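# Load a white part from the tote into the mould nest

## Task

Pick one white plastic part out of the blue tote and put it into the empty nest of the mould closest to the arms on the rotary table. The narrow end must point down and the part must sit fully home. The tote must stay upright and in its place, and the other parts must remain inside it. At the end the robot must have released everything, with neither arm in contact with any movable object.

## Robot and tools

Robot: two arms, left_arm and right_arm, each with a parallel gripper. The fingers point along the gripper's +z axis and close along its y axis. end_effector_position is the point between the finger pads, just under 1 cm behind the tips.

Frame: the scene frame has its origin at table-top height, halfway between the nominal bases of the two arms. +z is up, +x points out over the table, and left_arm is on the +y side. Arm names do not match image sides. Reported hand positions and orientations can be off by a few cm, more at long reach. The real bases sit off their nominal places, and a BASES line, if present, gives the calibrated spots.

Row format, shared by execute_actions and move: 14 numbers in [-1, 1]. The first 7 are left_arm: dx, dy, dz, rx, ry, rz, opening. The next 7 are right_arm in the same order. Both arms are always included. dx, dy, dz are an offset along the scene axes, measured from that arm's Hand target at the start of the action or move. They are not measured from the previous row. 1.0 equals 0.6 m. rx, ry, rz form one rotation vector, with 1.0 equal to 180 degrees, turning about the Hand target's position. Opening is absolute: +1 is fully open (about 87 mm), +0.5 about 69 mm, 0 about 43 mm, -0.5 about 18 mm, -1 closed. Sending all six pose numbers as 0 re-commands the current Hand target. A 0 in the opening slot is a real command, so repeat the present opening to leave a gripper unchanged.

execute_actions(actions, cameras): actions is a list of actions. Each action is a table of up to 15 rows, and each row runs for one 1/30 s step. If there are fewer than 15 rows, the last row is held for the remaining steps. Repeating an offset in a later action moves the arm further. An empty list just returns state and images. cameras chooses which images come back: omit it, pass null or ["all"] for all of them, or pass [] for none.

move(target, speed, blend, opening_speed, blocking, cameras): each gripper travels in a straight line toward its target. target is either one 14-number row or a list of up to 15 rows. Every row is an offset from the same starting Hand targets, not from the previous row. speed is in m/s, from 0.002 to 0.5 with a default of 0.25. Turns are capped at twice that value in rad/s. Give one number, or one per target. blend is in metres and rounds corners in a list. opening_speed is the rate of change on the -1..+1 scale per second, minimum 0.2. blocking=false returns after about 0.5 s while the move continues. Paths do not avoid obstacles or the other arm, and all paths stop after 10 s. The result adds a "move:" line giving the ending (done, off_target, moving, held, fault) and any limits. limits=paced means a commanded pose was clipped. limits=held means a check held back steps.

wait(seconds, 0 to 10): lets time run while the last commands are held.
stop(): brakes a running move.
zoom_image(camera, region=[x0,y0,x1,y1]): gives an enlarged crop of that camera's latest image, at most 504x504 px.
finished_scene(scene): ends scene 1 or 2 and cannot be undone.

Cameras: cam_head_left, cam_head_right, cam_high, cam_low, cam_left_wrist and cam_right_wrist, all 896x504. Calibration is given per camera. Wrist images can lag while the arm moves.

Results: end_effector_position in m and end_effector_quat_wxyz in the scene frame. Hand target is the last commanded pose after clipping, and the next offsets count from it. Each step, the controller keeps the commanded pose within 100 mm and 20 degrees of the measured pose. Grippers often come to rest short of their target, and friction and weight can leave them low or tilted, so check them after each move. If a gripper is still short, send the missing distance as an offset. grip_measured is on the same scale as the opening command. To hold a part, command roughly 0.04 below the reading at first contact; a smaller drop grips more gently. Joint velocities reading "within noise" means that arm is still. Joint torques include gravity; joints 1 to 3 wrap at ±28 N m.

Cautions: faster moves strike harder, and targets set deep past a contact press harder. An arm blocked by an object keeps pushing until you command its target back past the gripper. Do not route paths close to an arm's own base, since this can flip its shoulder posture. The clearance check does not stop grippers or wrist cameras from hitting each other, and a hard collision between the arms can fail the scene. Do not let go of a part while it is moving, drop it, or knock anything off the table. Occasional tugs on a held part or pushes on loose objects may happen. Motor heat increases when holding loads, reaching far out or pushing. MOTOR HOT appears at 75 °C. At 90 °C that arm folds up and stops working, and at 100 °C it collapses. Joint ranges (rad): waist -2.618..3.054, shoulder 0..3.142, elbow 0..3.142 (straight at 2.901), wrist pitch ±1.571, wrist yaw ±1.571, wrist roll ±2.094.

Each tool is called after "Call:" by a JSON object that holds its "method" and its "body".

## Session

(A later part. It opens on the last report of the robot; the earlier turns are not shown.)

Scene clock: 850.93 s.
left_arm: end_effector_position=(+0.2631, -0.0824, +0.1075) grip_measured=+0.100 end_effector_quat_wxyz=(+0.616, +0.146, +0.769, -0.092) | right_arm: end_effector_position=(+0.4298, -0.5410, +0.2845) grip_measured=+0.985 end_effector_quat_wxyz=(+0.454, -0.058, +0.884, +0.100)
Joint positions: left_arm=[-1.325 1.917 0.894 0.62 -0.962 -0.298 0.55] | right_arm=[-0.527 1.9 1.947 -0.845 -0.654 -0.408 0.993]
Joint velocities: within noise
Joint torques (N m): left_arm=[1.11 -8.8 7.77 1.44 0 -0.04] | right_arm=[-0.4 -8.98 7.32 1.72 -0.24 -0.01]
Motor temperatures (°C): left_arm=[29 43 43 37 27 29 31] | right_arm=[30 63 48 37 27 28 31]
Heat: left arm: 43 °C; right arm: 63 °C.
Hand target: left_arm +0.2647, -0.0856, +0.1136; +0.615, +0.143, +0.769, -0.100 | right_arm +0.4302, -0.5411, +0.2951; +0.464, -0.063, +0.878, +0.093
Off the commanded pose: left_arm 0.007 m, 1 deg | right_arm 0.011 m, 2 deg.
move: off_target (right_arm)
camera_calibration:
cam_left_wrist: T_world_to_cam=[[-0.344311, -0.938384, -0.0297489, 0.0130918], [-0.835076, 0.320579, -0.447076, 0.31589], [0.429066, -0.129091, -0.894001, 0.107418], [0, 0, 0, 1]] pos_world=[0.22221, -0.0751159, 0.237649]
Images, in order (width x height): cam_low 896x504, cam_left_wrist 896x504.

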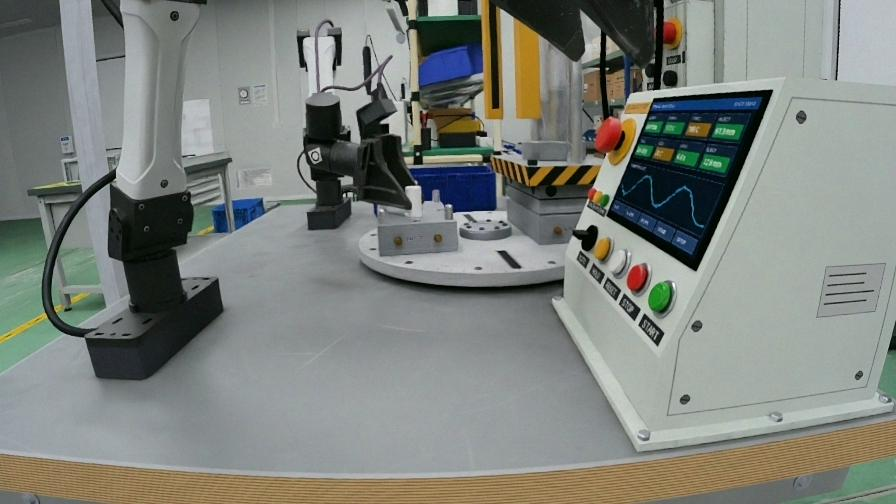

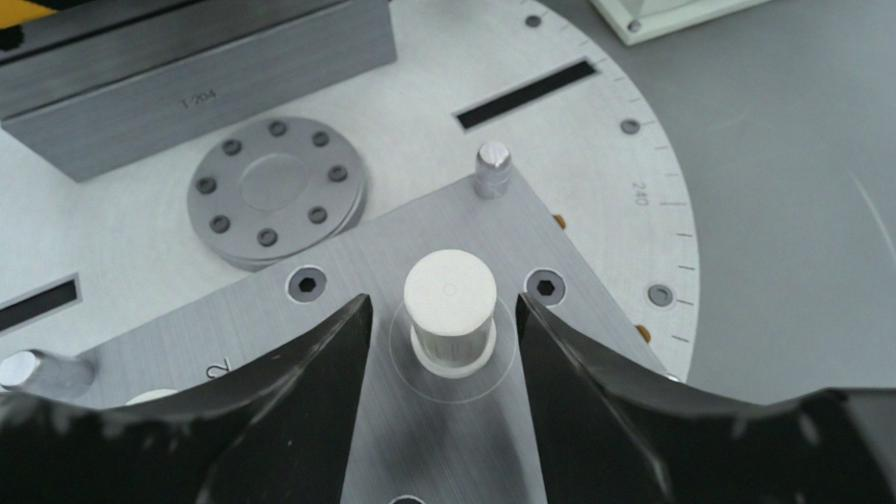

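Call:
{"method": "move", "body": {"target": [[-0.165,0.06,0.05,0,0,0,0.1,0,0,0,0,0,0,1],[-0.165,0.12,0.2,0,0,0,0.1,0,0,0,0,0,0,1]], "speed": [0.08,0.2]}}

Call:
{"method": "zoom_image", "body": {"camera": "cam_low", "region": [350, 130, 480, 260]}}

Call:
{"method": "zoom_image", "body": {"camera": "cam_left_wrist", "region": [200, 60, 620, 400]}}

Scene clock: 859.60 s.
left_arm: end_effector_position=(+0.1677, -0.0105, +0.2245) grip_measured=+0.100 end_effector_quat_wxyz=(+0.613, +0.151, +0.770, -0.092) | right_arm: end_effector_position=(+0.4298, -0.5410, +0.2845) grip_measured=+0.985 end_effector_quat_wxyz=(+0.454, -0.058, +0.884, +0.100)
Joint positions: left_arm=[-1.603 1.382 0.929 -0.228 -1.194 -0.601 0.55] | right_arm=[-0.527 1.9 1.947 -0.845 -0.654 -0.408 0.993]
Joint velocities: within noise
Joint torques (N m): left_arm=[0.12 -4.92 10.55 1.15 -0.38 -0.09] | right_arm=[-0.39 -8.96 7.34 1.76 -0.22 0.03]
Motor temperatures (°C): left_arm=[29 44 43 37 27 29 30] | right_arm=[30 63 48 37 27 28 31]
Heat: left arm: 44 °C; right arm: 63 °C.
Hand target: left_arm +0.1657, -0.0137, +0.2336; +0.615, +0.143, +0.769, -0.100 | right_arm +0.4302, -0.5411, +0.2951; +0.464, -0.063, +0.878, +0.093
Off the commanded pose: left_arm 0.010 m, 1 deg | right_arm 0.011 m, 2 deg.
move: off_target (right_arm)
camera_calibration:
cam_left_wrist: T_world_to_cam=[[-0.351201, -0.935638, -0.0352093, 0.0536744], [-0.835053, 0.330011, -0.440205, 0.264029], [0.423492, -0.125199, -0.897207, 0.26392], [0, 0, 0, 1]] pos_world=[0.127561, -0.00387015, 0.354907]

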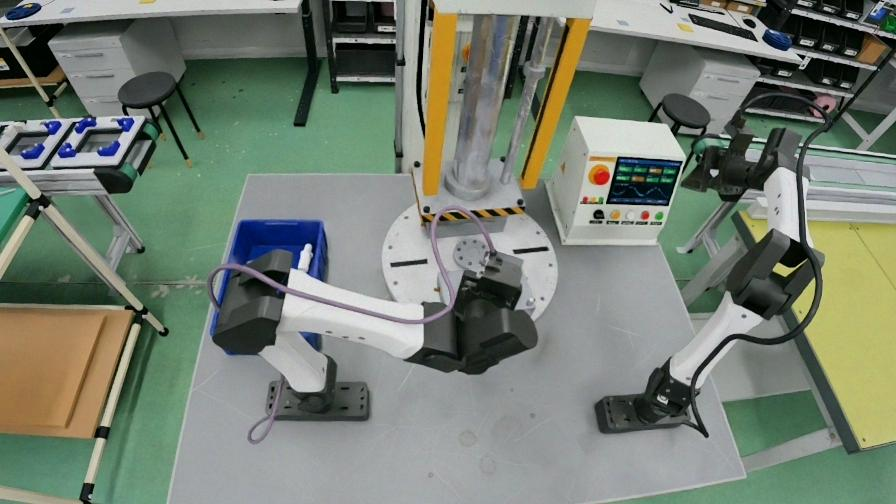

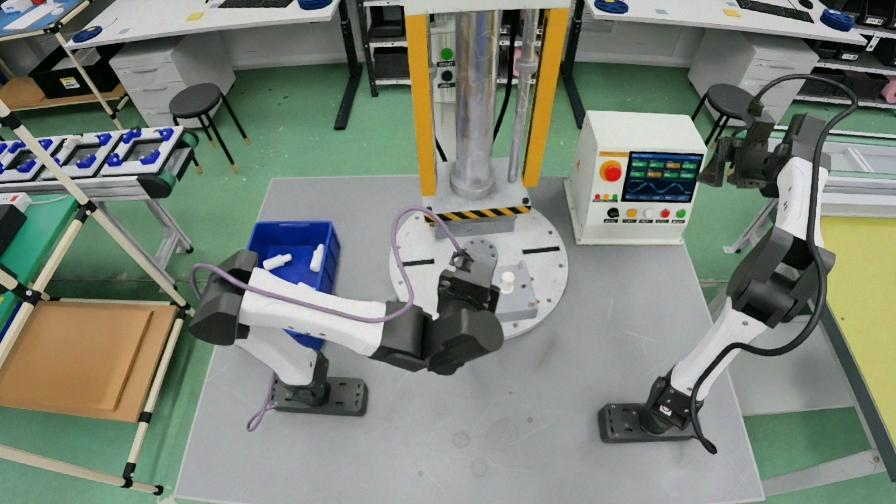

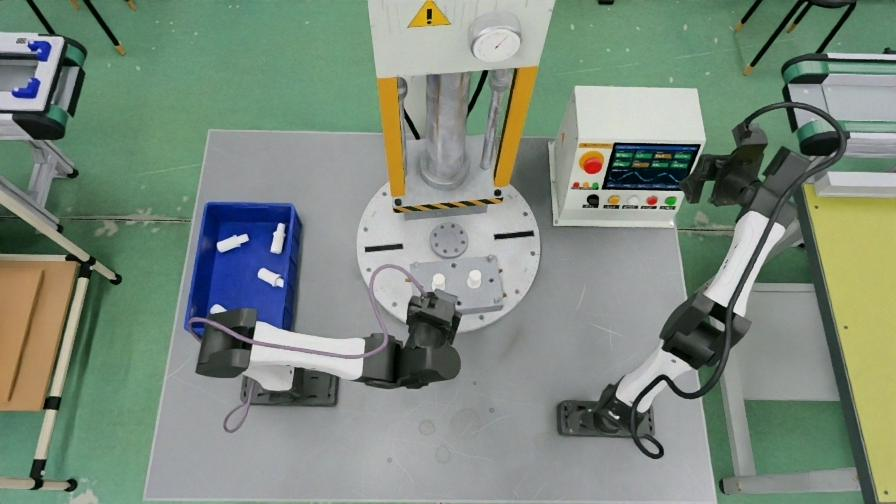

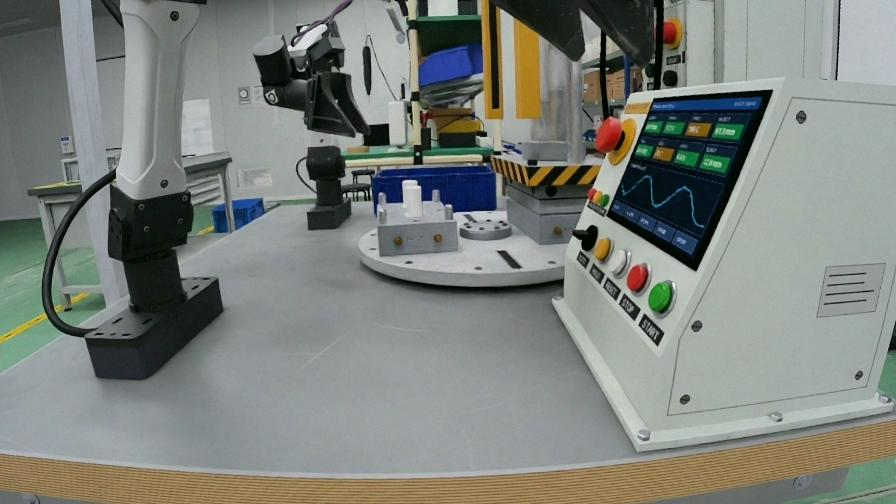

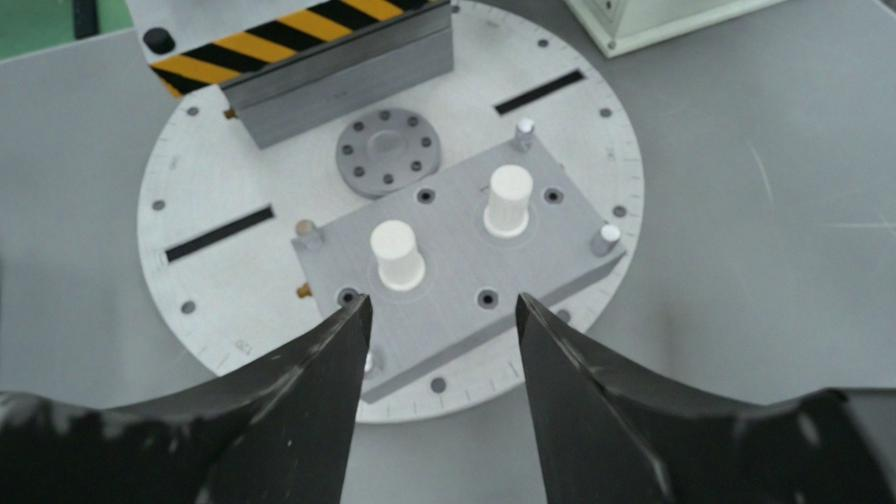

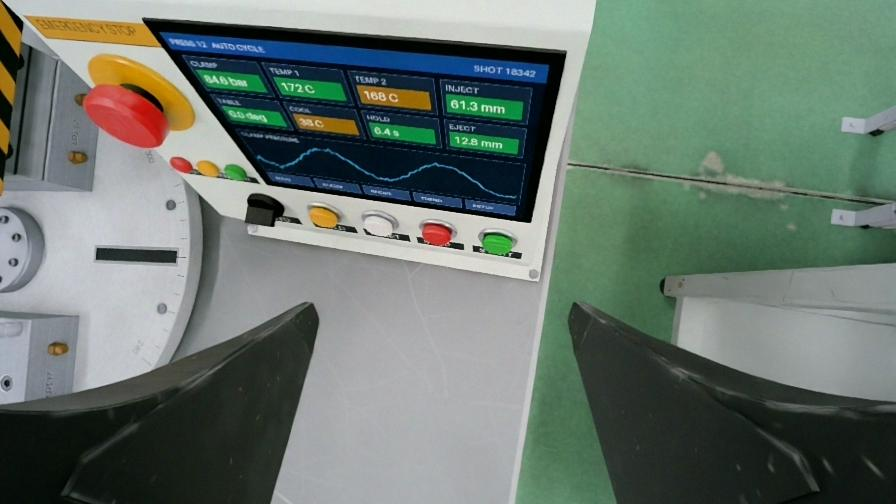

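Scaled by 3.877 from the camera's 896x504 image, which has a finer 1280x720 frame.

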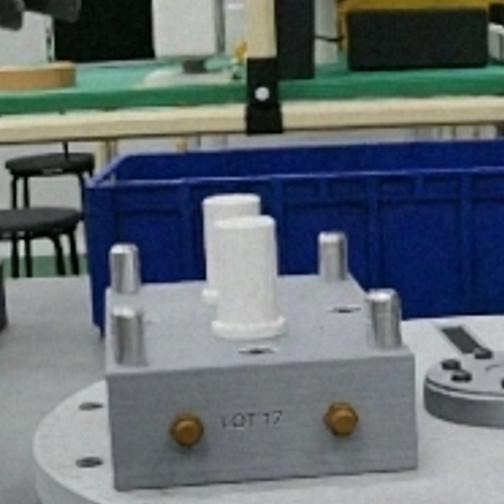

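Scaled by 1.200 from the camera's 896x504 image, which has a finer 1280x720 frame.

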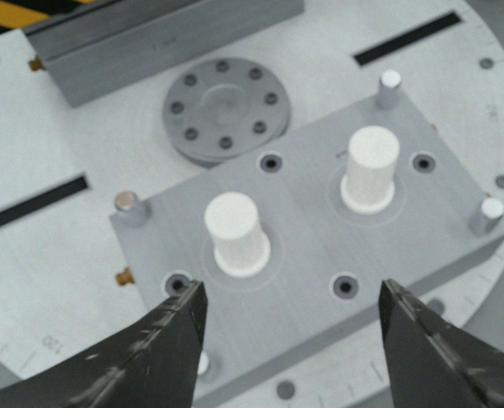

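Seated, matching its neighbour; the tote and the other parts are undisturbed.

Call:
{"method": "finished_scene", "body": {"scene": 1}}

The scene is finished: the task was done.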